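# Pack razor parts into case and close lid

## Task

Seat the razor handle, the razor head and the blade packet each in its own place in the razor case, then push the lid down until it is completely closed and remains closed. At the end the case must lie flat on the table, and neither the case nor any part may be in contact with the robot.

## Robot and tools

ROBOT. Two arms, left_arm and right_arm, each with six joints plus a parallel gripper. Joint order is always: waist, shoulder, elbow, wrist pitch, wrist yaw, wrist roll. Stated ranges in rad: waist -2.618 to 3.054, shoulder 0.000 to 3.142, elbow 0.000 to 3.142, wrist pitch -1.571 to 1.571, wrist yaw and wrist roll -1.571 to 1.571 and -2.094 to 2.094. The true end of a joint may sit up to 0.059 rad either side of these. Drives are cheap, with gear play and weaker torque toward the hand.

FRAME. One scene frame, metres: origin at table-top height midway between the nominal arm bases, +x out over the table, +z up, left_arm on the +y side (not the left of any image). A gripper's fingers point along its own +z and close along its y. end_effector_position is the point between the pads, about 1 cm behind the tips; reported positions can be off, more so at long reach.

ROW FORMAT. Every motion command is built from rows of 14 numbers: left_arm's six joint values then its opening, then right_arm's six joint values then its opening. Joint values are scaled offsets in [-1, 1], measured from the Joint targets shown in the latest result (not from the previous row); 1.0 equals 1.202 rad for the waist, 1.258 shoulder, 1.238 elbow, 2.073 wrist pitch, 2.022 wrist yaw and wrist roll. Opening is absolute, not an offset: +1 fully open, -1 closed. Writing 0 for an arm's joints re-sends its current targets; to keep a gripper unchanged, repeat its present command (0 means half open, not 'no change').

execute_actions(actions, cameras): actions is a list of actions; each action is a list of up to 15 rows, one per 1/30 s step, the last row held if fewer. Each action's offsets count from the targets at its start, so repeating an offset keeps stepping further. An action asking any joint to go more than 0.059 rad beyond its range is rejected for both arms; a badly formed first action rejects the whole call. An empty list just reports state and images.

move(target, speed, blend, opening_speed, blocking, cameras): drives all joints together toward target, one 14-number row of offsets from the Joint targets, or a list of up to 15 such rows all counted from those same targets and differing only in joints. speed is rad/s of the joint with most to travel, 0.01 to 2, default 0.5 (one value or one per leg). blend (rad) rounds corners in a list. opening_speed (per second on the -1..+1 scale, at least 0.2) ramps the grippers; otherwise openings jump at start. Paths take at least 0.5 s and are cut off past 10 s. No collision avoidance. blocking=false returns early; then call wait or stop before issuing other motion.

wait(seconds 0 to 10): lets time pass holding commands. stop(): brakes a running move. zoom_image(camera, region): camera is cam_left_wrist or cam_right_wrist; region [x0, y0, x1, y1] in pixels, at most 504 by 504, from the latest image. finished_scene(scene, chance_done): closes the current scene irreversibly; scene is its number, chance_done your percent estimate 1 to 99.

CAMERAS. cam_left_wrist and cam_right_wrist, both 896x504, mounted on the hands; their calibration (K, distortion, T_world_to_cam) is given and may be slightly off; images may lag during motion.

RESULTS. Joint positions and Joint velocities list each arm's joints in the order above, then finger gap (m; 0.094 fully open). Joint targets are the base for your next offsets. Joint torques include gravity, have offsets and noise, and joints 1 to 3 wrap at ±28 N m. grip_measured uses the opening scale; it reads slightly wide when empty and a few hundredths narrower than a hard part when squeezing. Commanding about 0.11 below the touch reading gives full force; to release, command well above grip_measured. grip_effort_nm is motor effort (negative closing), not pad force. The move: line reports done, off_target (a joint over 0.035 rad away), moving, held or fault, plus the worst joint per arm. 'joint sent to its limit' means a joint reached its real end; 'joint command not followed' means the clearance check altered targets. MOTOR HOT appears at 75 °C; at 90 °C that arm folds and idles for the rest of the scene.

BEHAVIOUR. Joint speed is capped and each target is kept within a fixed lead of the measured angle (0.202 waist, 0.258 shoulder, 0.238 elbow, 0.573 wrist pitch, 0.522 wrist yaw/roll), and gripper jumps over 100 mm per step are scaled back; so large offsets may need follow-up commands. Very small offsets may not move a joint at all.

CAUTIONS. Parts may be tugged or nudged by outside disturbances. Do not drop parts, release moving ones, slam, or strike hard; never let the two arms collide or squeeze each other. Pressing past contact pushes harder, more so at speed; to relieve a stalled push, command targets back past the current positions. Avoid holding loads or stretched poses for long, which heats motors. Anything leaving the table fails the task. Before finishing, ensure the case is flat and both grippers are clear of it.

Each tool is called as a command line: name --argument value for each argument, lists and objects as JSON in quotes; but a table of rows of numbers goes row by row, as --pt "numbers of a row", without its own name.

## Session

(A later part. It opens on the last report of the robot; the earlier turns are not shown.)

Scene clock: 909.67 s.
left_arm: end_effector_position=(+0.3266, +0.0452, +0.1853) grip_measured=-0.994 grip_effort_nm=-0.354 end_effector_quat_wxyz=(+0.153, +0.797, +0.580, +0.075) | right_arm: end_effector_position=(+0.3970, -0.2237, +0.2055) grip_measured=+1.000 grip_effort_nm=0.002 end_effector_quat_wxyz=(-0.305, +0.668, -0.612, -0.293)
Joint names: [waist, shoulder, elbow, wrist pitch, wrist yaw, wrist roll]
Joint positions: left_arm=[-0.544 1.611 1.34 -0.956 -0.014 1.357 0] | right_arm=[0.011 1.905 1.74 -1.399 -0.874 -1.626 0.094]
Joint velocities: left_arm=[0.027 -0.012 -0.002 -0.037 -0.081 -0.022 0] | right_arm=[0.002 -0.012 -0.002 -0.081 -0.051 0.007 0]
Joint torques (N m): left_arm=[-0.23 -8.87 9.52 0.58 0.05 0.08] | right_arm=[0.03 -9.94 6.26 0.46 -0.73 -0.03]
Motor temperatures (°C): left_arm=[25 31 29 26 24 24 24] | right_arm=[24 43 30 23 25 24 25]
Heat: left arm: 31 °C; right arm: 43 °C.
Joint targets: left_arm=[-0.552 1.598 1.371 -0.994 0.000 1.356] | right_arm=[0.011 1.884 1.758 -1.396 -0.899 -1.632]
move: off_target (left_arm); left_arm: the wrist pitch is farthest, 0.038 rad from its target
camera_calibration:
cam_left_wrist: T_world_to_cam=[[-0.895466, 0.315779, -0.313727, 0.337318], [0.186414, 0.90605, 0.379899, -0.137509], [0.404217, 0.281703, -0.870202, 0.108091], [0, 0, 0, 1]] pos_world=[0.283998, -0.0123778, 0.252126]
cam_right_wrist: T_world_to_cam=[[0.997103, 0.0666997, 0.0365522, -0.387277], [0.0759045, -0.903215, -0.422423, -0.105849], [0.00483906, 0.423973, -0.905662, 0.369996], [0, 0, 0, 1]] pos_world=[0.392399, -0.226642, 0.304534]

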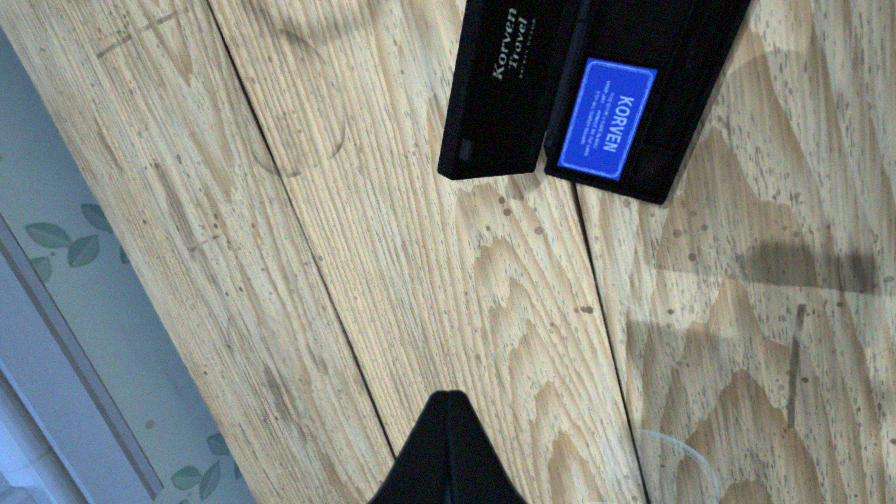

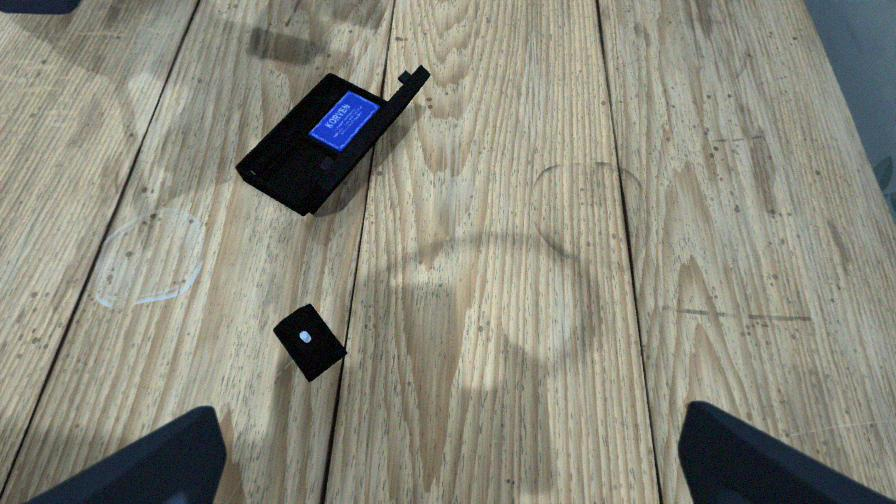

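move --target '[0.6,0,0,0,0,0,-1,0.2,0,0,0,0.4446,0.6,-0.5]' --speed 0.9 --cameras '[]'

move --target '[0,0,0,0,0,0,-1,0.342,-0.027,-0.297,0.148,0,0.599,-0.5]' --speed 0.7 --cameras '["cam_right_wrist"]'

Scene clock: 948.80 s.
left_arm: end_effector_position=(+0.3672, +0.3011, +0.1853) grip_measured=-0.994 grip_effort_nm=-0.354 end_effector_quat_wxyz=(+0.117, +0.540, +0.824, +0.124) | right_arm: end_effector_position=(+0.3883, -0.2747, +0.1417) grip_measured=-0.498 grip_effort_nm=-0.115 end_effector_quat_wxyz=(+0.004, -0.346, +0.938, +0.000)
Joint names: [waist, shoulder, elbow, wrist pitch, wrist yaw, wrist roll]
Joint positions: left_arm=[0.18 1.611 1.34 -0.956 -0.013 1.357 0] | right_arm=[0.252 1.905 1.74 -1.399 -0.001 -0.436 0.024]
Joint velocities: left_arm=[0.007 0.002 -0.007 -0.066 -0.022 -0.022 -0.001] | right_arm=[-0.002 -0.007 -0.002 -0.051 0.095 -0.007 0]
Joint torques (N m): left_arm=[-0.42 -8.76 9.48 0.58 0.04 0.06] | right_arm=[0.47 -9.94 6.3 0.46 0.05 0.11]
Motor temperatures (°C): left_arm=[25 30 32 26 24 24 24] | right_arm=[24 43 30 23 25 24 25]
Heat: left arm: 32 °C; right arm: 43 °C.
Joint targets: left_arm=[0.170 1.598 1.371 -0.994 0.000 1.356] | right_arm=[0.251 1.884 1.758 -1.396 0.000 -0.419]
move: off_target (left_arm); left_arm: the wrist pitch is farthest, 0.038 rad from its target
No camera images: "cameras" was empty.

Scene clock: 951.40 s.
left_arm: end_effector_position=(+0.3672, +0.3011, +0.1853) grip_measured=-0.994 grip_effort_nm=-0.354 end_effector_quat_wxyz=(+0.117, +0.540, +0.824, +0.124) | right_arm: end_effector_position=(+0.2995, -0.1574, +0.0590) grip_measured=-0.498 grip_effort_nm=-0.110 end_effector_quat_wxyz=(-0.024, +0.044, +0.999, -0.014)
Joint names: [waist, shoulder, elbow, wrist pitch, wrist yaw, wrist roll]
Joint positions: left_arm=[0.18 1.611 1.34 -0.956 -0.013 1.357 0] | right_arm=[0.668 1.899 1.4 -1.126 -0.011 0.774 0.024]
Joint velocities: left_arm=[-0.002 -0.002 -0.012 -0.022 0.066 0.007 0.001] | right_arm=[0.007 -0.002 0.007 -0.081 -0.037 0.007 0]
Joint torques (N m): left_arm=[-0.49 -8.92 9.46 0.61 0.05 0.08] | right_arm=[0.18 -12.03 3.75 0.69 0.03 0.1]
Motor temperatures (°C): left_arm=[25 30 32 26 24 24 24] | right_arm=[24 44 30 23 25 24 25]
Heat: left arm: 32 °C; right arm: 44 °C.
Joint targets: left_arm=[0.170 1.598 1.371 -0.994 0.000 1.356] | right_arm=[0.662 1.850 1.391 -1.089 0.000 0.793]
move: off_target (left_arm, right_arm); left_arm: the wrist pitch is farthest, 0.038 rad from its target; right_arm: the shoulder is farthest, 0.049 rad from its target
camera_calibration:
cam_right_wrist: T_world_to_cam=[[-0.0968993, -0.995058, 0.021677, -0.127695], [-0.880642, 0.0958651, 0.463983, 0.290942], [-0.463768, 0.0258699, -0.885579, 0.28611], [0, 0, 0, 1]] pos_world=[0.376531, -0.162356, 0.121149]
Images, in order (width x height): cam_right_wrist 896x504.

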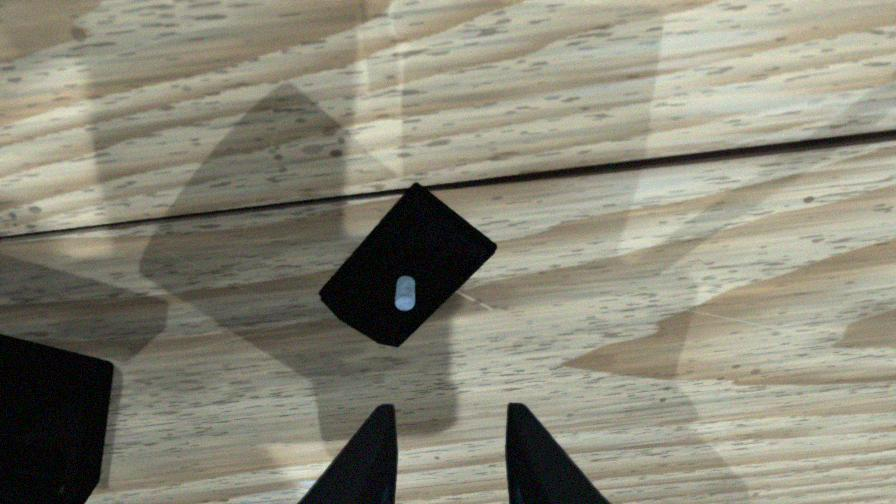

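move --target '[0,0,0,0,0,0,-1,0.017,0.06,-0.062,0.070,0,0,-0.5]' --speed 0.3 --cameras '["cam_right_wrist"]'

Scene clock: 969.83 s.
left_arm: end_effector_position=(+0.3672, +0.3011, +0.1853) grip_measured=-0.994 grip_effort_nm=-0.354 end_effector_quat_wxyz=(+0.117, +0.540, +0.824, +0.124) | right_arm: end_effector_position=(+0.3058, -0.1522, +0.0323) grip_measured=-0.498 grip_effort_nm=-0.110 end_effector_quat_wxyz=(-0.008, +0.044, +0.999, +0.000)
Joint names: [waist, shoulder, elbow, wrist pitch, wrist yaw, wrist roll]
Joint positions: left_arm=[0.18 1.611 1.34 -0.956 -0.013 1.357 0] | right_arm=[0.668 1.922 1.322 -0.983 -0.011 0.774 0.024]
Joint velocities: left_arm=[0.012 -0.017 -0.022 -0.081 -0.037 0.007 0] | right_arm=[-0.002 -0.002 -0.002 -0.037 0.037 -0.022 0]
Joint torques (N m): left_arm=[-0.27 -8.84 9.47 0.59 0.03 0.1] | right_arm=[0.73 -7.79 3.75 0.82 0.03 0.08]
Motor temperatures (°C): left_arm=[25 30 32 26 24 24 24] | right_arm=[24 45 29 24 24 24 25]
Heat: left arm: 32 °C; right arm: 45 °C.
Joint targets: left_arm=[0.170 1.598 1.371 -0.994 0.000 1.356] | right_arm=[0.683 1.925 1.314 -0.944 0.000 0.793]
move: off_target (left_arm, right_arm); left_arm: the wrist pitch is farthest, 0.038 rad from its target; right_arm: the wrist pitch is farthest, 0.039 rad from its target
camera_calibration:
cam_right_wrist: T_world_to_cam=[[-0.0971254, -0.995243, -0.00756195, -0.120323], [-0.895089, 0.0840241, 0.4379, 0.31189], [-0.435182, 0.0492998, -0.898992, 0.260547], [0, 0, 0, 1]] pos_world=[0.380868, -0.158802, 0.0967431]
Images, in order (width x height): cam_right_wrist 896x504.

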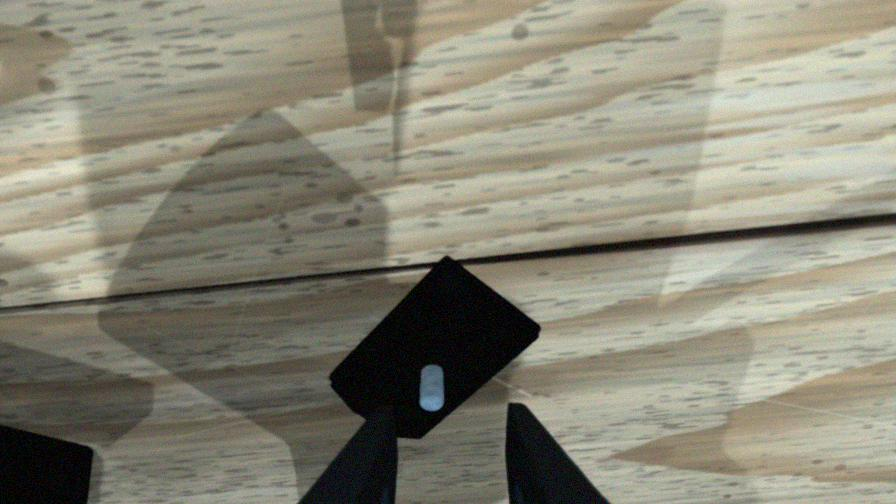

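move --target '[0,0,0,0,0,0,-1,0.013,0.01,-0.026,0.027,0,0,-0.5]' --speed 0.2 --cameras '["cam_right_wrist"]'

Scene clock: 979.63 s.
left_arm: end_effector_position=(+0.3672, +0.3011, +0.1853) grip_measured=-0.994 grip_effort_nm=-0.354 end_effector_quat_wxyz=(+0.117, +0.540, +0.824, +0.124) | right_arm: end_effector_position=(+0.3027, -0.1472, +0.0221) grip_measured=-0.498 grip_effort_nm=-0.110 end_effector_quat_wxyz=(-0.005, +0.035, +0.999, +0.003)
Joint names: [waist, shoulder, elbow, wrist pitch, wrist yaw, wrist roll]
Joint positions: left_arm=[0.18 1.611 1.34 -0.956 -0.013 1.357 0] | right_arm=[0.685 1.931 1.291 -0.934 -0.011 0.774 0.024]
Joint velocities: left_arm=[0.002 -0.012 -0.012 -0.007 -0.022 -0.066 0] | right_arm=[0.002 -0.012 -0.007 -0.037 -0.007 -0.007 -0.001]
Joint torques (N m): left_arm=[-0.43 -8.94 9.44 0.59 0.01 0.09] | right_arm=[0.58 -7.65 3.62 0.84 0.02 0.08]
Motor temperatures (°C): left_arm=[25 30 32 26 24 24 24] | right_arm=[24 43 29 24 24 24 25]
Heat: left arm: 32 °C; right arm: 43 °C.
Joint targets: left_arm=[0.170 1.598 1.371 -0.994 0.000 1.356] | right_arm=[0.698 1.938 1.282 -0.888 0.000 0.793]
move: off_target (left_arm, right_arm); left_arm: the wrist pitch is farthest, 0.038 rad from its target; right_arm: the wrist pitch is farthest, 0.046 rad from its target
camera_calibration:
cam_right_wrist: T_world_to_cam=[[-0.080243, -0.996676, -0.0140595, -0.120947], [-0.899432, 0.0663198, 0.432, 0.311993], [-0.429632, 0.0473105, -0.901764, 0.247858], [0, 0, 0, 1]] pos_world=[0.377399, -0.152963, 0.0870281]
Images, in order (width x height): cam_right_wrist 896x504.

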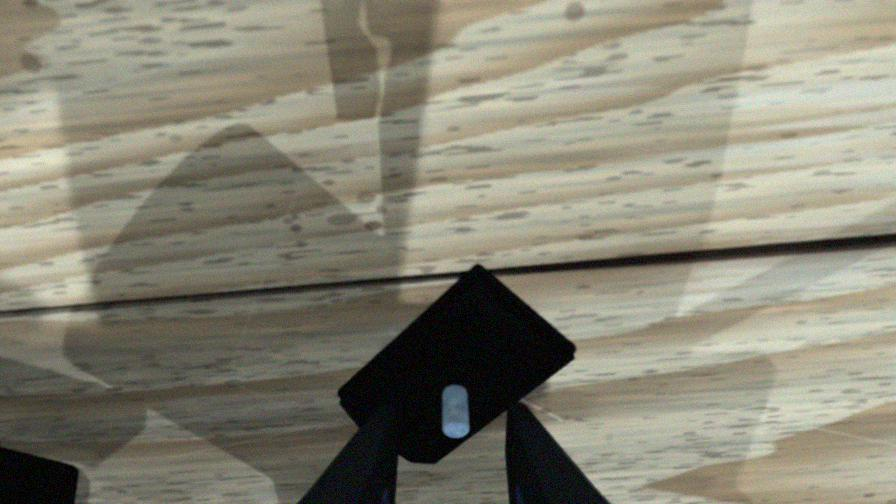

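move --target '[0,0,0,0,0,0,-1,0,0,0,0.008,0,0,-0.98]' --opening_speed 0.6 --cameras '["cam_right_wrist"]'

Scene clock: 1023.57 s.
left_arm: end_effector_position=(+0.3672, +0.3011, +0.1853) grip_measured=-0.994 grip_effort_nm=-0.354 end_effector_quat_wxyz=(+0.117, +0.540, +0.824, +0.124) | right_arm: end_effector_position=(+0.3068, -0.1437, +0.0221) grip_measured=-0.976 grip_effort_nm=-0.188 end_effector_quat_wxyz=(+0.003, +0.036, +0.999, +0.010)
Joint names: [waist, shoulder, elbow, wrist pitch, wrist yaw, wrist roll]
Joint positions: left_arm=[0.18 1.611 1.34 -0.956 -0.013 1.357 0] | right_arm=[0.685 1.931 1.291 -0.912 -0.011 0.776 0.001]
Joint velocities: left_arm=[-0.007 0.002 0.007 0.051 -0.007 0.007 -0.001] | right_arm=[0.012 0.012 0.012 -0.022 -0.022 -0.037 0.001]
Joint torques (N m): left_arm=[-0.42 -8.83 9.52 0.58 0.05 0.09] | right_arm=[0.55 -7.58 3.63 0.88 0.03 0.08]
Motor temperatures (°C): left_arm=[25 30 32 26 24 24 24] | right_arm=[24 37 28 24 24 24 25]
Heat: left arm: 32 °C; right arm: 37 °C.
Joint targets: left_arm=[0.170 1.598 1.371 -0.994 0.000 1.356] | right_arm=[0.698 1.938 1.282 -0.872 0.000 0.793]
move: off_target (left_arm, right_arm); left_arm: the wrist pitch is farthest, 0.038 rad from its target; right_arm: the wrist pitch is farthest, 0.041 rad from its target
camera_calibration:
cam_right_wrist: T_world_to_cam=[[-0.0814175, -0.996252, -0.0292228, -0.116421], [-0.906287, 0.0618006, 0.41812, 0.317172], [-0.414747, 0.0605265, -0.907922, 0.246943], [0, 0, 0, 1]] pos_world=[0.380389, -0.150533, 0.0881873]
Images, in order (width x height): cam_right_wrist 896x504.

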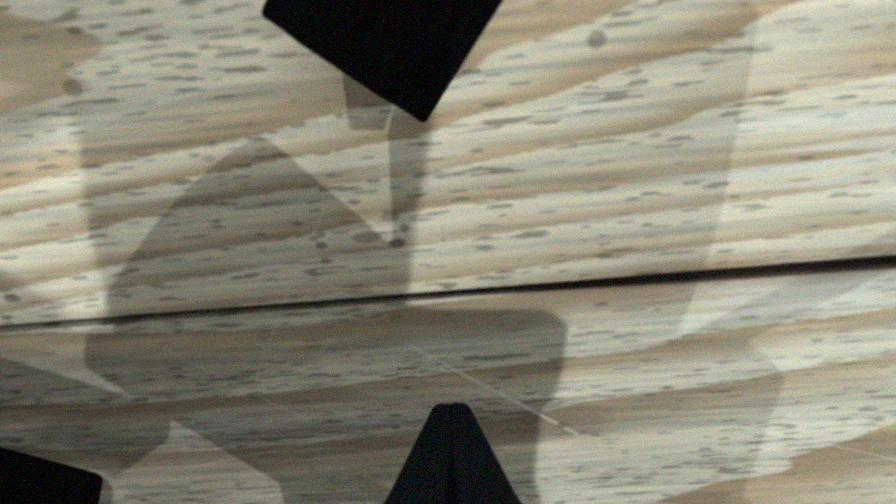

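move --pt "0 0 0 0 0 0 -1 0 -0.093 0.145 -0.143 0 0 -0.98" --pt "0 0 0 0 0 0 -1 0 -0.288 -0.132 -0.0955 0 0 -0.98" --blend 0.03 --cameras '["cam_right_wrist"]'

Scene clock: 1035.60 s.
left_arm: end_effector_position=(+0.3672, +0.3011, +0.1853) grip_measured=-0.994 grip_effort_nm=-0.349 end_effector_quat_wxyz=(+0.117, +0.540, +0.824, +0.124) | right_arm: end_effector_position=(+0.2463, -0.1950, +0.0759) grip_measured=-0.976 grip_effort_nm=-0.198 end_effector_quat_wxyz=(-0.012, +0.036, +0.999, -0.004)
Joint names: [waist, shoulder, elbow, wrist pitch, wrist yaw, wrist roll]
Joint positions: left_arm=[0.18 1.611 1.34 -0.956 -0.013 1.357 0] | right_arm=[0.685 1.614 1.128 -1.107 -0.011 0.776 0.001]
Joint velocities: left_arm=[0.012 -0.002 -0.007 0.007 -0.007 0.022 0] | right_arm=[-0.037 0.012 -0.012 -0.051 -0.051 -0.007 0]
Joint torques (N m): left_arm=[-0.4 -8.92 9.54 0.58 0.04 0.07] | right_arm=[0.57 -8.57 3.88 0.75 0.02 0.07]
Motor temperatures (°C): left_arm=[25 30 33 26 24 24 24] | right_arm=[24 37 28 24 24 24 25]
Heat: left arm: 33 °C; right arm: 37 °C.
Joint targets: left_arm=[0.170 1.598 1.371 -0.994 0.000 1.356] | right_arm=[0.698 1.575 1.118 -1.070 0.000 0.793]
move: off_target (left_arm, right_arm); left_arm: the wrist pitch is farthest, 0.038 rad from its target; right_arm: the shoulder is farthest, 0.038 rad from its target
camera_calibration:
cam_right_wrist: T_world_to_cam=[[-0.0818776, -0.996642, -0.00102835, -0.172983], [-0.893178, 0.0729198, 0.443751, 0.240035], [-0.442186, 0.0372518, -0.896149, 0.275127], [0, 0, 0, 1]] pos_world=[0.321888, -0.200154, 0.139861]
Images, in order (width x height): cam_right_wrist 896x504.

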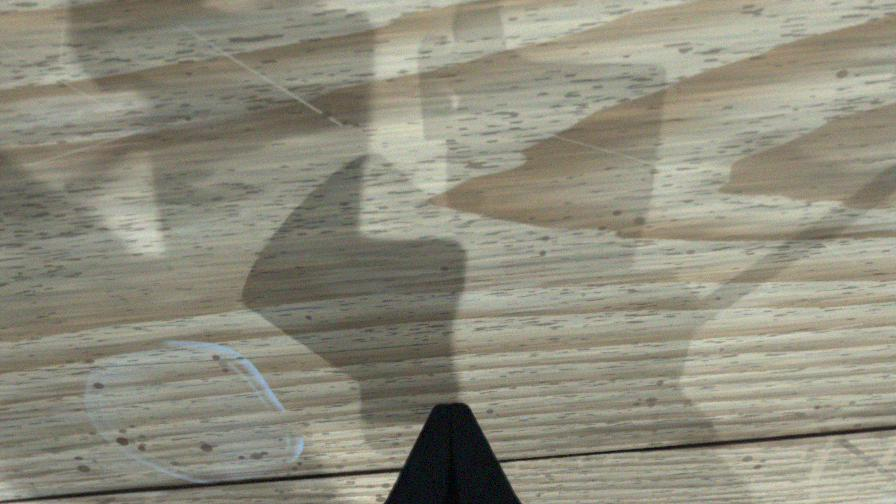

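move --target '[0,0,0,0,0,0,-1,-0.09,0.266,0.436,-0.12,0,0,-0.5]' --cameras '["cam_right_wrist"]' --speed 0.7

Scene clock: 1053.17 s.
left_arm: end_effector_position=(+0.3672, +0.3011, +0.1853) grip_measured=-0.994 grip_effort_nm=-0.349 end_effector_quat_wxyz=(+0.117, +0.540, +0.824, +0.124) | right_arm: end_effector_position=(+0.3318, -0.1668, +0.1101) grip_measured=-0.502 grip_effort_nm=0.115 end_effector_quat_wxyz=(-0.008, +0.086, +0.996, +0.000)
Joint names: [waist, shoulder, elbow, wrist pitch, wrist yaw, wrist roll]
Joint positions: left_arm=[0.18 1.611 1.34 -0.956 -0.013 1.357 0] | right_arm=[0.589 1.904 1.613 -1.291 -0.011 0.78 0.023]
Joint velocities: left_arm=[-0.017 0.012 0.002 -0.037 0.037 -0.007 -0.001] | right_arm=[0.002 -0.012 -0.007 -0.051 -0.051 0.022 0.001]
Joint torques (N m): left_arm=[-0.38 -8.95 9.48 0.59 0.02 0.1] | right_arm=[-0.4 -7.68 8.92 0.14 0.03 0.08]
Motor temperatures (°C): left_arm=[25 30 33 26 24 24 24] | right_arm=[24 36 29 24 24 24 25]
Heat: left arm: 33 °C; right arm: 36 °C.
Joint targets: left_arm=[0.170 1.598 1.371 -0.994 0.000 1.356] | right_arm=[0.590 1.910 1.658 -1.318 0.000 0.793]
move: off_target (left_arm, right_arm); left_arm: the wrist pitch is farthest, 0.038 rad from its target; right_arm: the elbow is farthest, 0.045 rad from its target
camera_calibration:
cam_right_wrist: T_world_to_cam=[[-0.180637, -0.983513, -0.00854997, -0.101973], [-0.885371, 0.158814, 0.436916, 0.311649], [-0.428355, 0.0864932, -0.899462, 0.346535], [0, 0, 0, 1]] pos_world=[0.405945, -0.179759, 0.174659]
Images, in order (width x height): cam_right_wrist 896x504.

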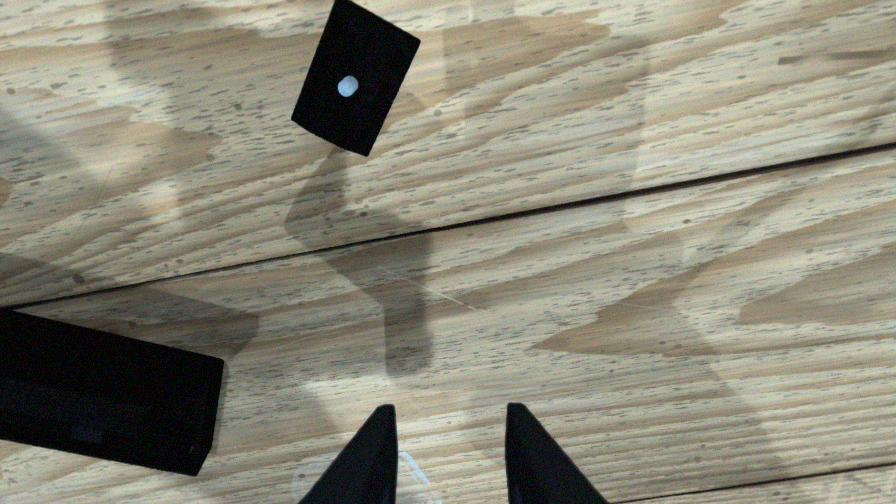

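move --target '[0,0,0,0,0,0,-1,-0.029,0.174,0.081,0.057,0,-0.151,-0.5]' --cameras '["cam_right_wrist"]'

Scene clock: 1071.60 s.
left_arm: end_effector_position=(+0.3672, +0.3011, +0.1853) grip_measured=-0.994 grip_effort_nm=-0.359 end_effector_quat_wxyz=(+0.117, +0.540, +0.824, +0.124) | right_arm: end_effector_position=(+0.3644, -0.1557, +0.0553) grip_measured=-0.502 grip_effort_nm=0.120 end_effector_quat_wxyz=(-0.036, -0.039, +0.998, -0.016)
Joint names: [waist, shoulder, elbow, wrist pitch, wrist yaw, wrist roll]
Joint positions: left_arm=[0.18 1.611 1.34 -0.956 -0.013 1.357 0] | right_arm=[0.565 2.126 1.714 -1.236 -0.011 0.504 0.023]
Joint velocities: left_arm=[-0.027 -0.002 0.007 -0.081 0.022 0.007 0] | right_arm=[0.012 -0.022 0.017 0.007 0.007 -0.007 0]
Joint torques (N m): left_arm=[-0.44 -8.91 9.46 0.56 0.03 0.07] | right_arm=[-0.44 -9.63 8.66 0.62 0.03 -0.19]
Motor temperatures (°C): left_arm=[25 30 33 26 24 24 24] | right_arm=[24 36 31 24 24 24 25]
Heat: left arm: 33 °C; right arm: 36 °C.
Joint targets: left_arm=[0.170 1.598 1.371 -0.994 0.000 1.356] | right_arm=[0.555 2.129 1.758 -1.200 0.000 0.487]
move: off_target (left_arm, right_arm); left_arm: the wrist pitch is farthest, 0.038 rad from its target; right_arm: the elbow is farthest, 0.044 rad from its target
camera_calibration:
cam_right_wrist: T_world_to_cam=[[0.0700292, -0.997352, 0.019633, -0.1807], [-0.871649, -0.0516083, 0.487406, 0.322149], [-0.485102, -0.0512457, -0.872955, 0.308018], [0, 0, 0, 1]] pos_world=[0.442876, -0.147812, 0.115417]
Images, in order (width x height): cam_right_wrist 896x504.

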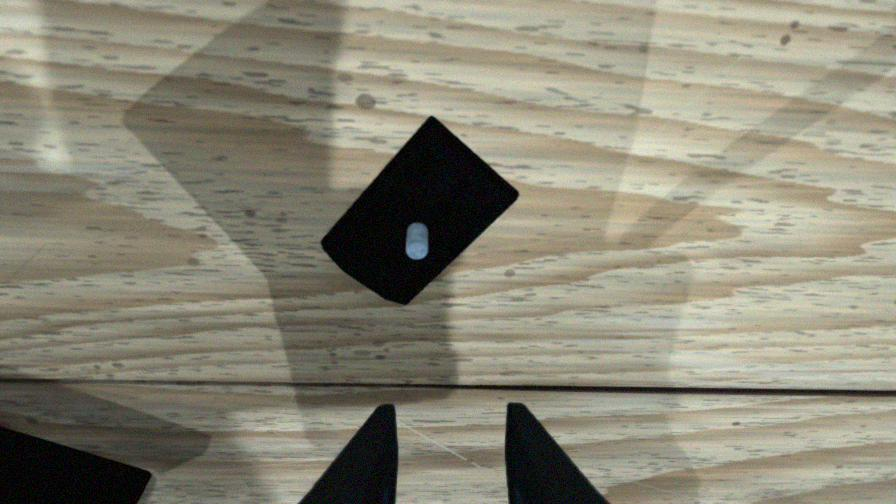

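move --pt "0 0 0 0 0 0 -1 -0.0135 -0.003 0.026 0.019 0 0 -0.5" --pt "0 0 0 0 0 0 -1 -0.0135 0.017 -0.040 0.054 0 0 -0.5" --cameras '["cam_right_wrist"]'

Scene clock: 1095.90 s.
left_arm: end_effector_position=(+0.3672, +0.3011, +0.1853) grip_measured=-0.994 grip_effort_nm=-0.344 end_effector_quat_wxyz=(+0.117, +0.540, +0.824, +0.124) | right_arm: end_effector_position=(+0.3912, -0.1494, +0.0482) grip_measured=-0.502 grip_effort_nm=0.115 end_effector_quat_wxyz=(+0.003, -0.028, +1.000, +0.008)
Joint names: [waist, shoulder, elbow, wrist pitch, wrist yaw, wrist roll]
Joint positions: left_arm=[0.18 1.611 1.34 -0.956 -0.013 1.357 0] | right_arm=[0.542 2.145 1.717 -1.13 -0.011 0.504 0.023]
Joint velocities: left_arm=[0.017 -0.017 0.012 0.022 0.051 -0.051 0] | right_arm=[-0.017 0.022 -0.002 -0.095 0.022 -0.037 0]
Joint torques (N m): left_arm=[-0.34 -8.94 9.44 0.6 0.01 0.09] | right_arm=[-0.51 -9.68 4.14 0.83 0.04 -0.12]
Motor temperatures (°C): left_arm=[25 30 33 26 24 24 24] | right_arm=[24 37 32 24 24 24 25]
Heat: left arm: 33 °C; right arm: 37 °C.
Joint targets: left_arm=[0.170 1.598 1.371 -0.994 0.000 1.356] | right_arm=[0.539 2.150 1.709 -1.088 0.000 0.487]
move: off_target (left_arm, right_arm); left_arm: the wrist pitch is farthest, 0.038 rad from its target; right_arm: the wrist pitch is farthest, 0.042 rad from its target
camera_calibration:
cam_right_wrist: T_world_to_cam=[[0.0472641, -0.998573, -0.0248532, -0.165292], [-0.907291, -0.0533248, 0.417108, 0.366411], [-0.417838, 0.00283485, -0.908517, 0.298589], [0, 0, 0, 1]] pos_world=[0.465016, -0.146364, 0.114332]
Images, in order (width x height): cam_right_wrist 896x504.

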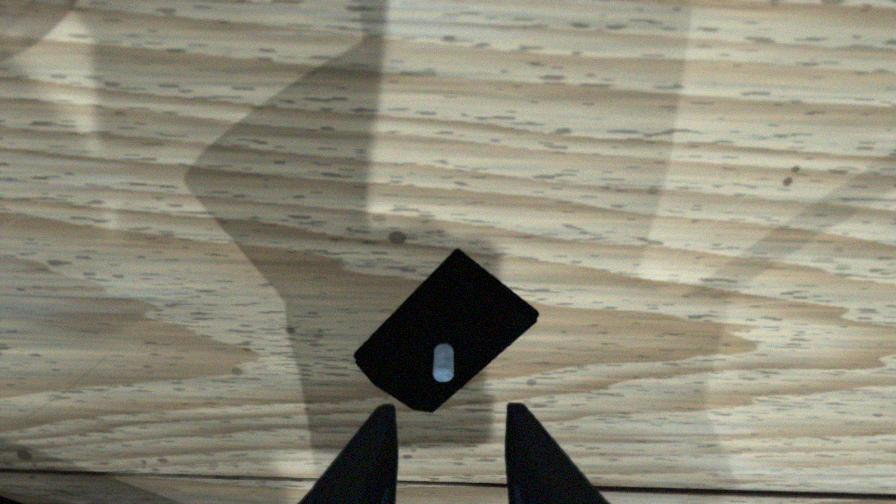

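move --target '[0,0,0,0,0,0,-1,0.01,0.021,-0.065,0.035,0,0,-0.5]' --cameras '["cam_right_wrist"]'

Scene clock: 1107.43 s.
left_arm: end_effector_position=(+0.3672, +0.3011, +0.1853) grip_measured=-0.994 grip_effort_nm=-0.354 end_effector_quat_wxyz=(+0.117, +0.540, +0.824, +0.124) | right_arm: end_effector_position=(+0.3834, -0.1550, +0.0217) grip_measured=-0.502 grip_effort_nm=0.110 end_effector_quat_wxyz=(-0.012, -0.034, +0.999, -0.001)
Joint names: [waist, shoulder, elbow, wrist pitch, wrist yaw, wrist roll]
Joint positions: left_arm=[0.18 1.611 1.34 -0.956 -0.013 1.357 0] | right_arm=[0.54 2.166 1.644 -1.07 -0.011 0.492 0.023]
Joint velocities: left_arm=[0.007 -0.002 -0.002 0.022 -0.051 -0.007 0.001] | right_arm=[-0.012 -0.002 0.007 -0.095 -0.051 -0.007 0]
Joint torques (N m): left_arm=[-0.38 -8.79 9.4 0.59 0.03 0.08] | right_arm=[0.53 -9.52 3.25 0.86 0.06 -0.12]
Motor temperatures (°C): left_arm=[25 30 33 26 24 24 24] | right_arm=[24 38 30 24 24 24 25]
Heat: left arm: 33 °C; right arm: 38 °C.
Joint targets: left_arm=[0.170 1.598 1.371 -0.994 0.000 1.356] | right_arm=[0.551 2.177 1.628 -1.016 0.000 0.487]
move: off_target (left_arm, right_arm); left_arm: the wrist pitch is farthest, 0.038 rad from its target; right_arm: the wrist pitch is farthest, 0.055 rad from its target
camera_calibration:
cam_right_wrist: T_world_to_cam=[[0.0574994, -0.998315, -0.00781503, -0.175467], [-0.893859, -0.0549664, 0.444967, 0.364024], [-0.444646, -0.0185998, -0.895513, 0.278024], [0, 0, 0, 1]] pos_world=[0.459097, -0.149991, 0.0856241]
Images, in order (width x height): cam_right_wrist 896x504.

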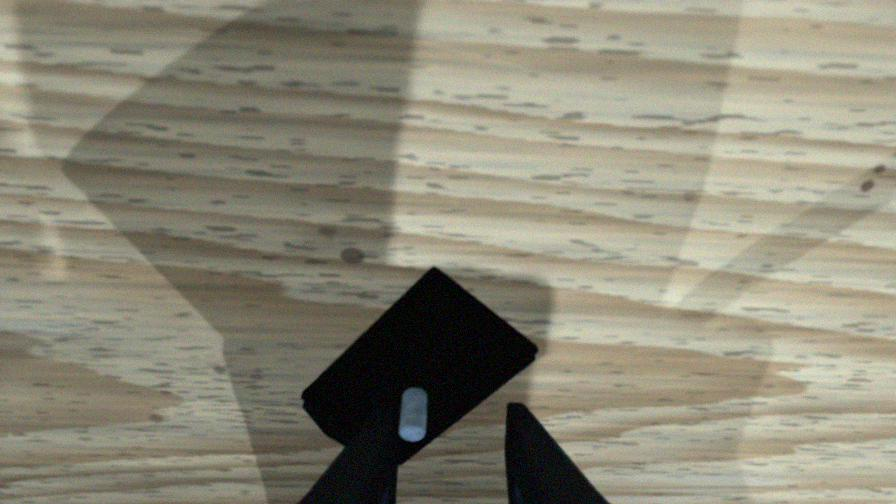

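move --pt "0 0 0 0 0 0 -1 0.016 0 0 0 0 0 -0.5" --pt "0 0 0 0 0 0 -1 0.016 0 0 0.02 0 0 -0.5" --cameras '["cam_right_wrist"]'

Scene clock: 1117.93 s.
left_arm: end_effector_position=(+0.3672, +0.3011, +0.1853) grip_measured=-0.994 grip_effort_nm=-0.354 end_effector_quat_wxyz=(+0.117, +0.540, +0.824, +0.124) | right_arm: end_effector_position=(+0.3830, -0.1530, +0.0217) grip_measured=-0.502 grip_effort_nm=0.120 end_effector_quat_wxyz=(-0.007, -0.035, +0.999, -0.008)
Joint names: [waist, shoulder, elbow, wrist pitch, wrist yaw, wrist roll]
Joint positions: left_arm=[0.18 1.611 1.34 -0.956 -0.013 1.357 0] | right_arm=[0.553 2.166 1.644 -1.067 0.006 0.501 0.023]
Joint velocities: left_arm=[-0.012 -0.012 0.002 0.022 0.051 -0.007 0] | right_arm=[0.017 0.007 0.002 0.022 0.051 -0.037 0.001]
Joint torques (N m): left_arm=[-0.23 -8.84 9.47 0.59 0.01 0.07] | right_arm=[0.98 -9.36 3.23 1.29 -0.01 -0.12]
Motor temperatures (°C): left_arm=[25 30 33 26 24 24 24] | right_arm=[24 38 29 24 24 24 25]
Heat: left arm: 33 °C; right arm: 38 °C.
Joint targets: left_arm=[0.170 1.598 1.371 -0.994 0.000 1.356] | right_arm=[0.570 2.177 1.628 -0.974 0.000 0.487]
move: off_target (left_arm, right_arm); left_arm: the wrist pitch is farthest, 0.038 rad from its target; right_arm: the wrist pitch is farthest, 0.093 rad from its target
camera_calibration:
cam_right_wrist: T_world_to_cam=[[0.0609229, -0.998127, 0.00562736, -0.174964], [-0.89883, -0.0524087, 0.435152, 0.366278], [-0.434042, -0.0315688, -0.900339, 0.271914], [0, 0, 0, 1]] pos_world=[0.457903, -0.146856, 0.0864125]
Images, in order (width x height): cam_right_wrist 896x504.

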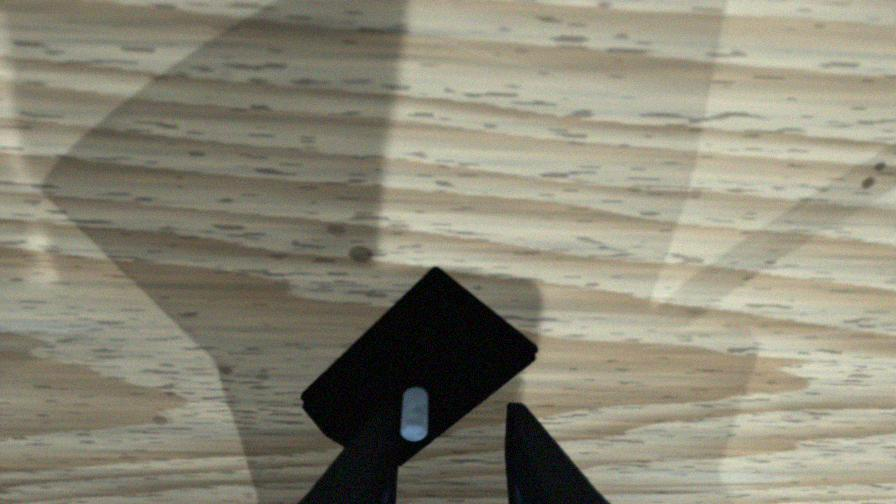

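move --target '[0,0,0,0,0,0,-1,0.004,0,0.028,-0.010,0,0,-0.5]' --cameras '["cam_right_wrist"]'

Scene clock: 1128.53 s.
left_arm: end_effector_position=(+0.3672, +0.3011, +0.1853) grip_measured=-0.994 grip_effort_nm=-0.349 end_effector_quat_wxyz=(+0.117, +0.540, +0.824, +0.124) | right_arm: end_effector_position=(+0.3830, -0.1529, +0.0217) grip_measured=-0.502 grip_effort_nm=0.115 end_effector_quat_wxyz=(-0.006, -0.037, +0.999, -0.009)
Joint names: [waist, shoulder, elbow, wrist pitch, wrist yaw, wrist roll]
Joint positions: left_arm=[0.18 1.611 1.34 -0.956 -0.013 1.357 0] | right_arm=[0.554 2.166 1.644 -1.067 0.009 0.5 0.023]
Joint velocities: left_arm=[0.002 0.022 0.002 -0.022 -0.007 -0.007 0] | right_arm=[0.002 0.002 -0.007 0.051 -0.066 -0.022 0]
Joint torques (N m): left_arm=[-0.38 -8.88 9.52 0.61 0.01 0.1] | right_arm=[1.21 -9.35 6.27 1.09 -0.06 -0.11]
Motor temperatures (°C): left_arm=[25 30 33 26 24 24 24] | right_arm=[24 38 29 25 24 24 25]
Heat: left arm: 33 °C; right arm: 38 °C.
Joint targets: left_arm=[0.170 1.598 1.371 -0.994 0.000 1.356] | right_arm=[0.575 2.177 1.663 -0.995 0.000 0.487]
move: off_target (left_arm, right_arm); left_arm: the wrist pitch is farthest, 0.038 rad from its target; right_arm: the wrist pitch is farthest, 0.073 rad from its target
camera_calibration:
cam_right_wrist: T_world_to_cam=[[0.0640314, -0.997913, 0.00828509, -0.176114], [-0.899374, -0.0541068, 0.433819, 0.366221], [-0.432465, -0.0352294, -0.900962, 0.270752], [0, 0, 0, 1]] pos_world=[0.457738, -0.146393, 0.0865231]
Images, in order (width x height): cam_right_wrist 896x504.

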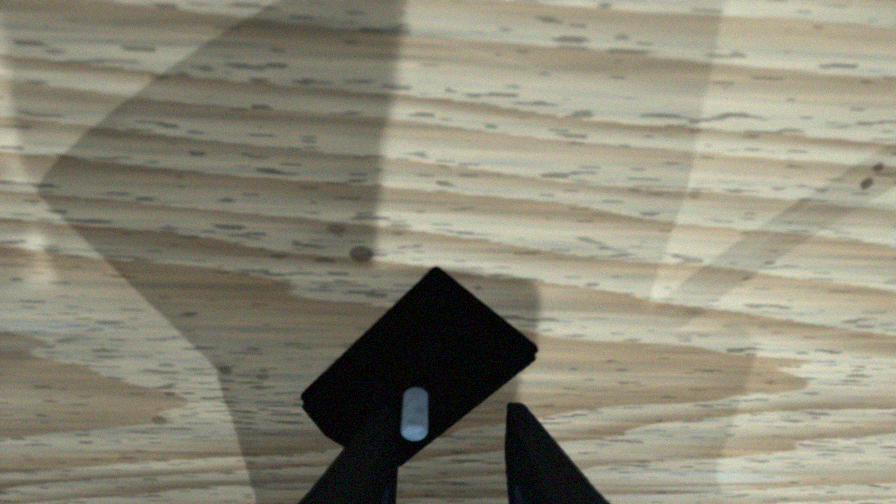

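move --target '[0,0,0,0,0,0,-1,0,-0.053,0.058,-0.041,0,0,-0.5]' --cameras '["cam_right_wrist"]'

Scene clock: 1138.93 s.
left_arm: end_effector_position=(+0.3672, +0.3011, +0.1853) grip_measured=-0.994 grip_effort_nm=-0.354 end_effector_quat_wxyz=(+0.117, +0.540, +0.824, +0.124) | right_arm: end_effector_position=(+0.3918, -0.1384, +0.0337) grip_measured=-0.502 grip_effort_nm=0.120 end_effector_quat_wxyz=(+0.012, -0.043, +0.999, +0.009)
Joint names: [waist, shoulder, elbow, wrist pitch, wrist yaw, wrist roll]
Joint positions: left_arm=[0.18 1.611 1.34 -0.956 -0.013 1.357 0] | right_arm=[0.566 2.166 1.693 -1.067 -0.003 0.5 0.023]
Joint velocities: left_arm=[0.002 -0.007 -0.007 0.051 0.022 0.007 0] | right_arm=[-0.017 -0.022 0.012 -0.037 -0.081 0.007 0]
Joint torques (N m): left_arm=[-0.28 -8.92 9.44 0.62 0.01 0.06] | right_arm=[0.53 -14.94 8.55 0.35 -0.06 -0.12]
Motor temperatures (°C): left_arm=[25 30 33 26 24 24 24] | right_arm=[24 39 29 25 24 24 25]
Heat: left arm: 33 °C; right arm: 39 °C.
Joint targets: left_arm=[0.170 1.598 1.371 -0.994 0.000 1.356] | right_arm=[0.575 2.110 1.735 -1.080 0.000 0.487]
move: off_target (left_arm, right_arm); left_arm: the wrist pitch is farthest, 0.038 rad from its target; right_arm: the shoulder is farthest, 0.056 rad from its target
camera_calibration:
cam_right_wrist: T_world_to_cam=[[0.0766481, -0.99671, -0.0263453, -0.165944], [-0.912874, -0.0807785, 0.400169, 0.372507], [-0.400981, -0.00662221, -0.916063, 0.278065], [0, 0, 0, 1]] pos_world=[0.46427, -0.133466, 0.101287]
Images, in order (width x height): cam_right_wrist 896x504.

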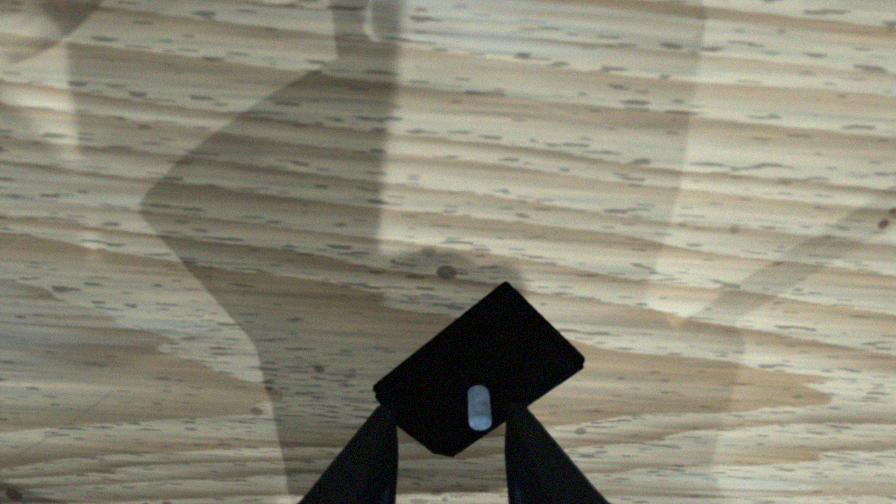

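move --target '[0,0,0,0,0,0,-1,-0.02,0.042,-0.088,0.046,0,0,-0.5]' --cameras '["cam_right_wrist"]'

Scene clock: 1150.37 s.
left_arm: end_effector_position=(+0.3672, +0.3011, +0.1853) grip_measured=-0.994 grip_effort_nm=-0.354 end_effector_quat_wxyz=(+0.117, +0.540, +0.824, +0.124) | right_arm: end_effector_position=(+0.3853, -0.1432, +0.0217) grip_measured=-0.502 grip_effort_nm=0.115 end_effector_quat_wxyz=(+0.003, -0.047, +0.999, +0.004)
Joint names: [waist, shoulder, elbow, wrist pitch, wrist yaw, wrist roll]
Joint positions: left_arm=[0.18 1.611 1.34 -0.956 -0.013 1.357 0] | right_arm=[0.565 2.166 1.644 -1.038 -0.004 0.491 0.023]
Joint velocities: left_arm=[0.002 0.012 -0.012 -0.037 0.037 -0.037 0] | right_arm=[0.017 -0.012 -0.012 0.037 0.037 -0.051 0.001]
Joint torques (N m): left_arm=[-0.38 -8.9 9.5 0.58 0.03 0.09] | right_arm=[-0.53 -10.32 2.82 0.94 -0.03 -0.11]
Motor temperatures (°C): left_arm=[25 30 33 26 24 24 24] | right_arm=[24 40 30 24 24 24 25]
Heat: left arm: 33 °C; right arm: 40 °C.
Joint targets: left_arm=[0.170 1.598 1.371 -0.994 0.000 1.356] | right_arm=[0.551 2.163 1.626 -0.985 0.000 0.487]
move: off_target (left_arm, right_arm); left_arm: the wrist pitch is farthest, 0.038 rad from its target; right_arm: the wrist pitch is farthest, 0.054 rad from its target
camera_calibration:
cam_right_wrist: T_world_to_cam=[[0.0839367, -0.99631, -0.0179109, -0.173457], [-0.905155, -0.0837491, 0.416749, 0.3672], [-0.416712, -0.0187684, -0.908845, 0.268514], [0, 0, 0, 1]] pos_world=[0.458826, -0.137025, 0.0879003]
Images, in order (width x height): cam_right_wrist 896x504.

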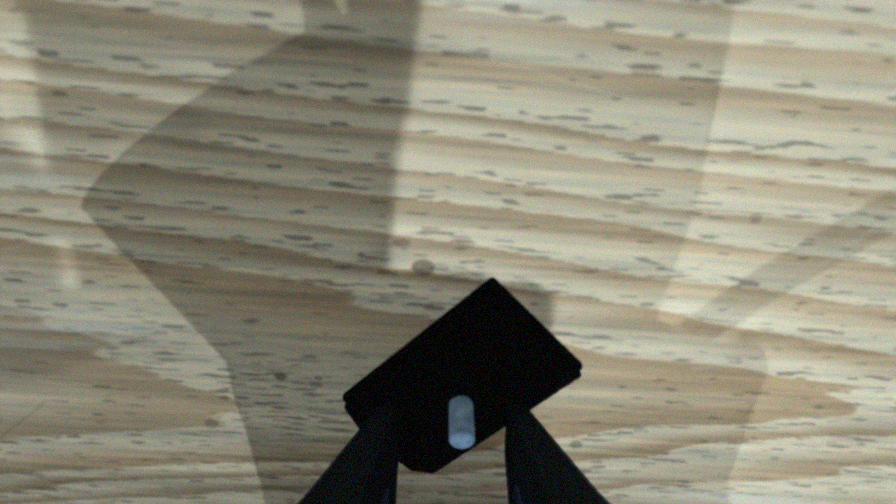

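move --pt "0 0 0 0 0 0 -1 0 0 0.1 -0.03 0 0 -0.5" --pt "0 0 0 0 0 0 -1 0 0.011 0.023 -0.007 0 0 -0.5" --cameras '["cam_right_wrist"]'

Scene clock: 1162.97 s.
left_arm: end_effector_position=(+0.3672, +0.3011, +0.1853) grip_measured=-0.994 grip_effort_nm=-0.344 end_effector_quat_wxyz=(+0.117, +0.540, +0.824, +0.124) | right_arm: end_effector_position=(+0.3903, -0.1399, +0.0238) grip_measured=-0.502 grip_effort_nm=0.115 end_effector_quat_wxyz=(+0.010, -0.047, +0.999, +0.008)
Joint names: [waist, shoulder, elbow, wrist pitch, wrist yaw, wrist roll]
Joint positions: left_arm=[0.18 1.611 1.34 -0.956 -0.013 1.357 0] | right_arm=[0.565 2.172 1.662 -1.035 -0.004 0.491 0.023]
Joint velocities: left_arm=[0.012 -0.017 -0.007 -0.022 -0.037 0.007 -0.002] | right_arm=[0.002 -0.002 -0.017 -0.037 0.022 -0.081 0.001]
Joint torques (N m): left_arm=[-0.35 -8.95 9.58 0.57 0.03 0.05] | right_arm=[-0.55 -10.03 4.08 0.8 -0.05 -0.11]
Motor temperatures (°C): left_arm=[25 30 33 26 24 24 24] | right_arm=[24 39 29 25 24 24 25]
Heat: left arm: 33 °C; right arm: 39 °C.
Joint targets: left_arm=[0.170 1.598 1.371 -0.994 0.000 1.356] | right_arm=[0.551 2.177 1.654 -0.999 0.000 0.487]
move: off_target (left_arm, right_arm); left_arm: the wrist pitch is farthest, 0.038 rad from its target; right_arm: the wrist pitch is farthest, 0.036 rad from its target
camera_calibration:
cam_right_wrist: T_world_to_cam=[[0.0842129, -0.996128, -0.0252584, -0.170454], [-0.91041, -0.0872208, 0.404408, 0.372977], [-0.405045, -0.0110609, -0.91423, 0.26925], [0, 0, 0, 1]] pos_world=[0.462975, -0.134284, 0.0910165]
Images, in order (width x height): cam_right_wrist 896x504.

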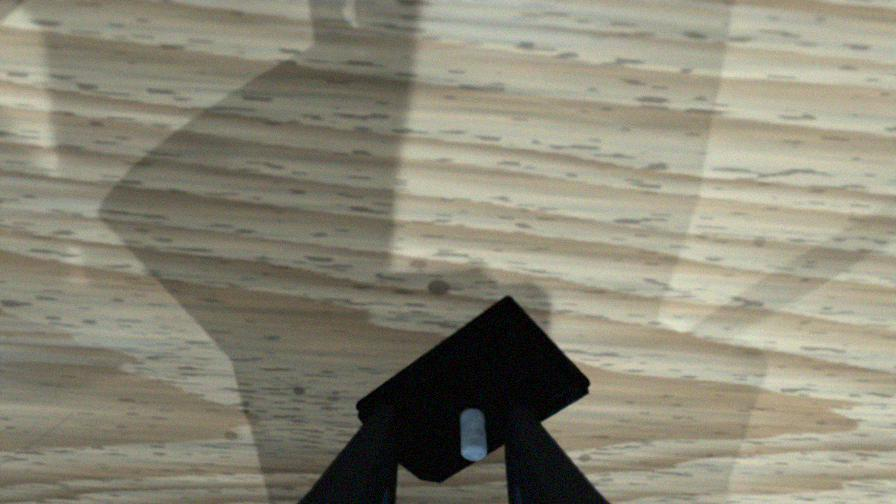

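move --target '[0,0,0,0,0,0,-1,-0.008,0,0,0,0,0,-0.98]' --opening_speed 0.4 --cameras '["cam_right_wrist"]'

Scene clock: 1171.13 s.
left_arm: end_effector_position=(+0.3672, +0.3011, +0.1853) grip_measured=-0.994 grip_effort_nm=-0.354 end_effector_quat_wxyz=(+0.117, +0.540, +0.824, +0.124) | right_arm: end_effector_position=(+0.3931, -0.1442, +0.0238) grip_measured=-0.969 grip_effort_nm=-0.979 end_effector_quat_wxyz=(+0.010, -0.041, +0.999, +0.008)
Joint names: [waist, shoulder, elbow, wrist pitch, wrist yaw, wrist roll]
Joint positions: left_arm=[0.18 1.611 1.34 -0.956 -0.013 1.357 0] | right_arm=[0.553 2.172 1.662 -1.035 -0.004 0.491 0.001]
Joint velocities: left_arm=[-0.012 -0.012 -0.007 0.007 -0.081 -0.007 -0.001] | right_arm=[-0.002 0.002 0.007 -0.037 -0.007 -0.007 0]
Joint torques (N m): left_arm=[-0.46 -8.85 9.43 0.56 0.04 0.08] | right_arm=[-0.43 -9.98 4.04 0.82 -0.04 -0.12]
Motor temperatures (°C): left_arm=[25 30 33 26 24 24 24] | right_arm=[24 39 29 25 24 24 25]
Heat: left arm: 33 °C; right arm: 39 °C.
Joint targets: left_arm=[0.170 1.598 1.371 -0.994 0.000 1.356] | right_arm=[0.541 2.177 1.654 -0.999 0.000 0.487]
move: off_target (left_arm, right_arm); left_arm: the wrist pitch is farthest, 0.038 rad from its target; right_arm: the wrist pitch is farthest, 0.036 rad from its target
camera_calibration:
cam_right_wrist: T_world_to_cam=[[0.0719826, -0.997086, -0.0252584, -0.170297], [-0.911412, -0.0760421, 0.404408, 0.377179], [-0.40515, -0.00608953, -0.91423, 0.271104], [0, 0, 0, 1]] pos_world=[0.465861, -0.139468, 0.0910165]
Images, in order (width x height): cam_right_wrist 896x504.

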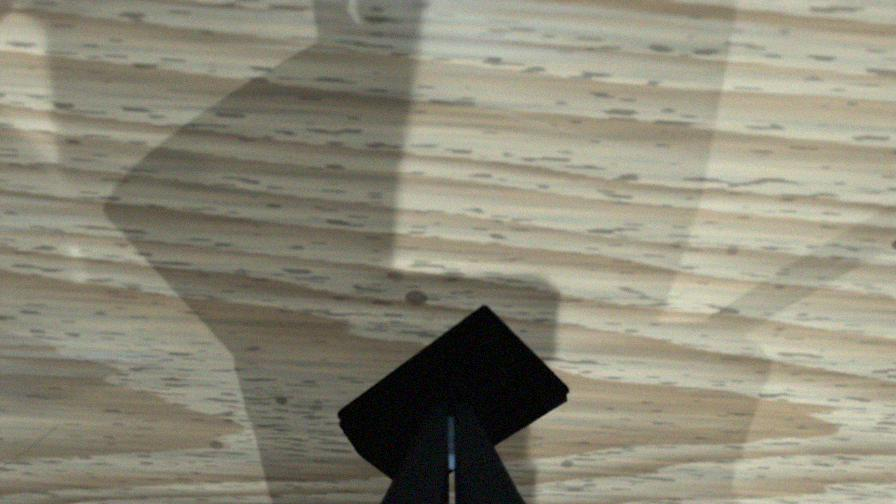

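move --pt "0 0 0 0 0 0 -1 0 -0.061 0.316 -0.193 0 0 -1" --pt "0 0 0 0 0 0 -1 0.326 -0.061 0.316 -0.193 0 -0.736 -1" --blend 0.05 --speed 0.7 --cameras '["cam_right_wrist"]'

Scene clock: 1195.43 s.
left_arm: end_effector_position=(+0.3672, +0.3011, +0.1853) grip_measured=-0.994 grip_effort_nm=-0.364 end_effector_quat_wxyz=(+0.117, +0.540, +0.824, +0.124) | right_arm: end_effector_position=(+0.2896, -0.0216, +0.1204) grip_measured=-0.974 grip_effort_nm=-1.028 end_effector_quat_wxyz=(-0.030, +0.824, -0.565, +0.004)
Joint names: [waist, shoulder, elbow, wrist pitch, wrist yaw, wrist roll]
Joint positions: left_arm=[0.18 1.611 1.34 -0.956 -0.013 1.357 0] | right_arm=[0.938 2.146 2.006 -1.371 0.008 -0.984 0.001]
Joint velocities: left_arm=[-0.017 0.007 -0.022 0.051 -0.037 -0.037 0] | right_arm=[-0.007 0.012 -0.002 0.022 0.007 -0.007 -0.001]
Joint torques (N m): left_arm=[-0.35 -8.99 9.54 0.58 0.02 0.1] | right_arm=[0.13 -14.04 8.49 0.25 -0.05 -0.14]
Motor temperatures (°C): left_arm=[25 30 33 26 24 24 24] | right_arm=[24 41 29 24 24 24 27]
Heat: left arm: 33 °C; right arm: 41 °C.
Joint targets: left_arm=[0.170 1.598 1.371 -0.994 0.000 1.356] | right_arm=[0.933 2.100 2.046 -1.399 0.000 -1.001]
move: off_target (left_arm, right_arm); left_arm: the wrist pitch is farthest, 0.038 rad from its target; right_arm: the shoulder is farthest, 0.046 rad from its target
camera_calibration:
cam_right_wrist: T_world_to_cam=[[0.935212, 0.351323, 0.0441587, -0.267432], [0.30605, -0.864744, 0.398184, -0.115788], [0.178077, -0.358872, -0.916242, 0.141892], [0, 0, 0, 1]] pos_world=[0.260275, 0.044749, 0.187921]
Images, in order (width x height): cam_right_wrist 896x504.

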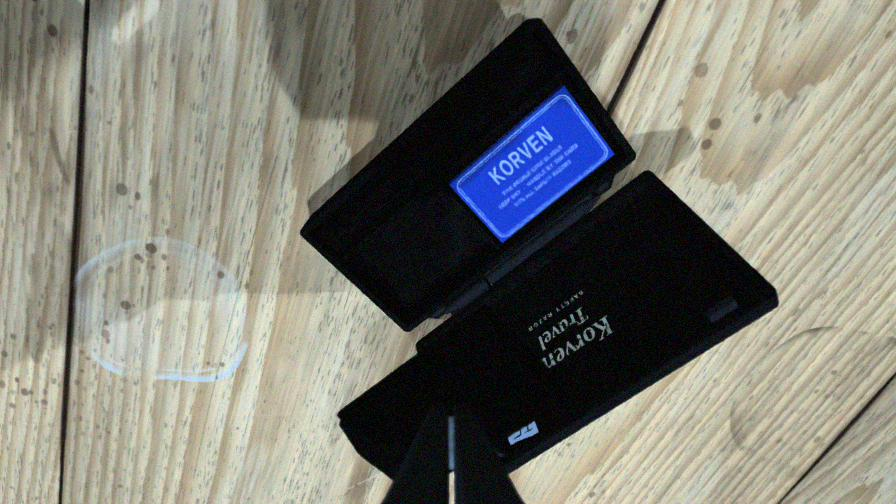

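zoom_image --camera "cam_right_wrist" --region '[260, 0, 660, 360]'

Scaled by 1.260 from the camera's 896x504 image, which has a finer 1280x720 frame.

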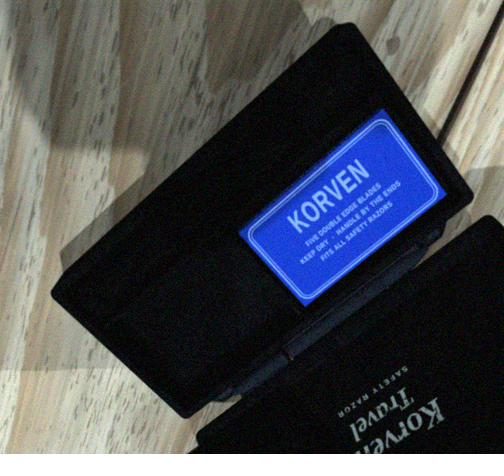

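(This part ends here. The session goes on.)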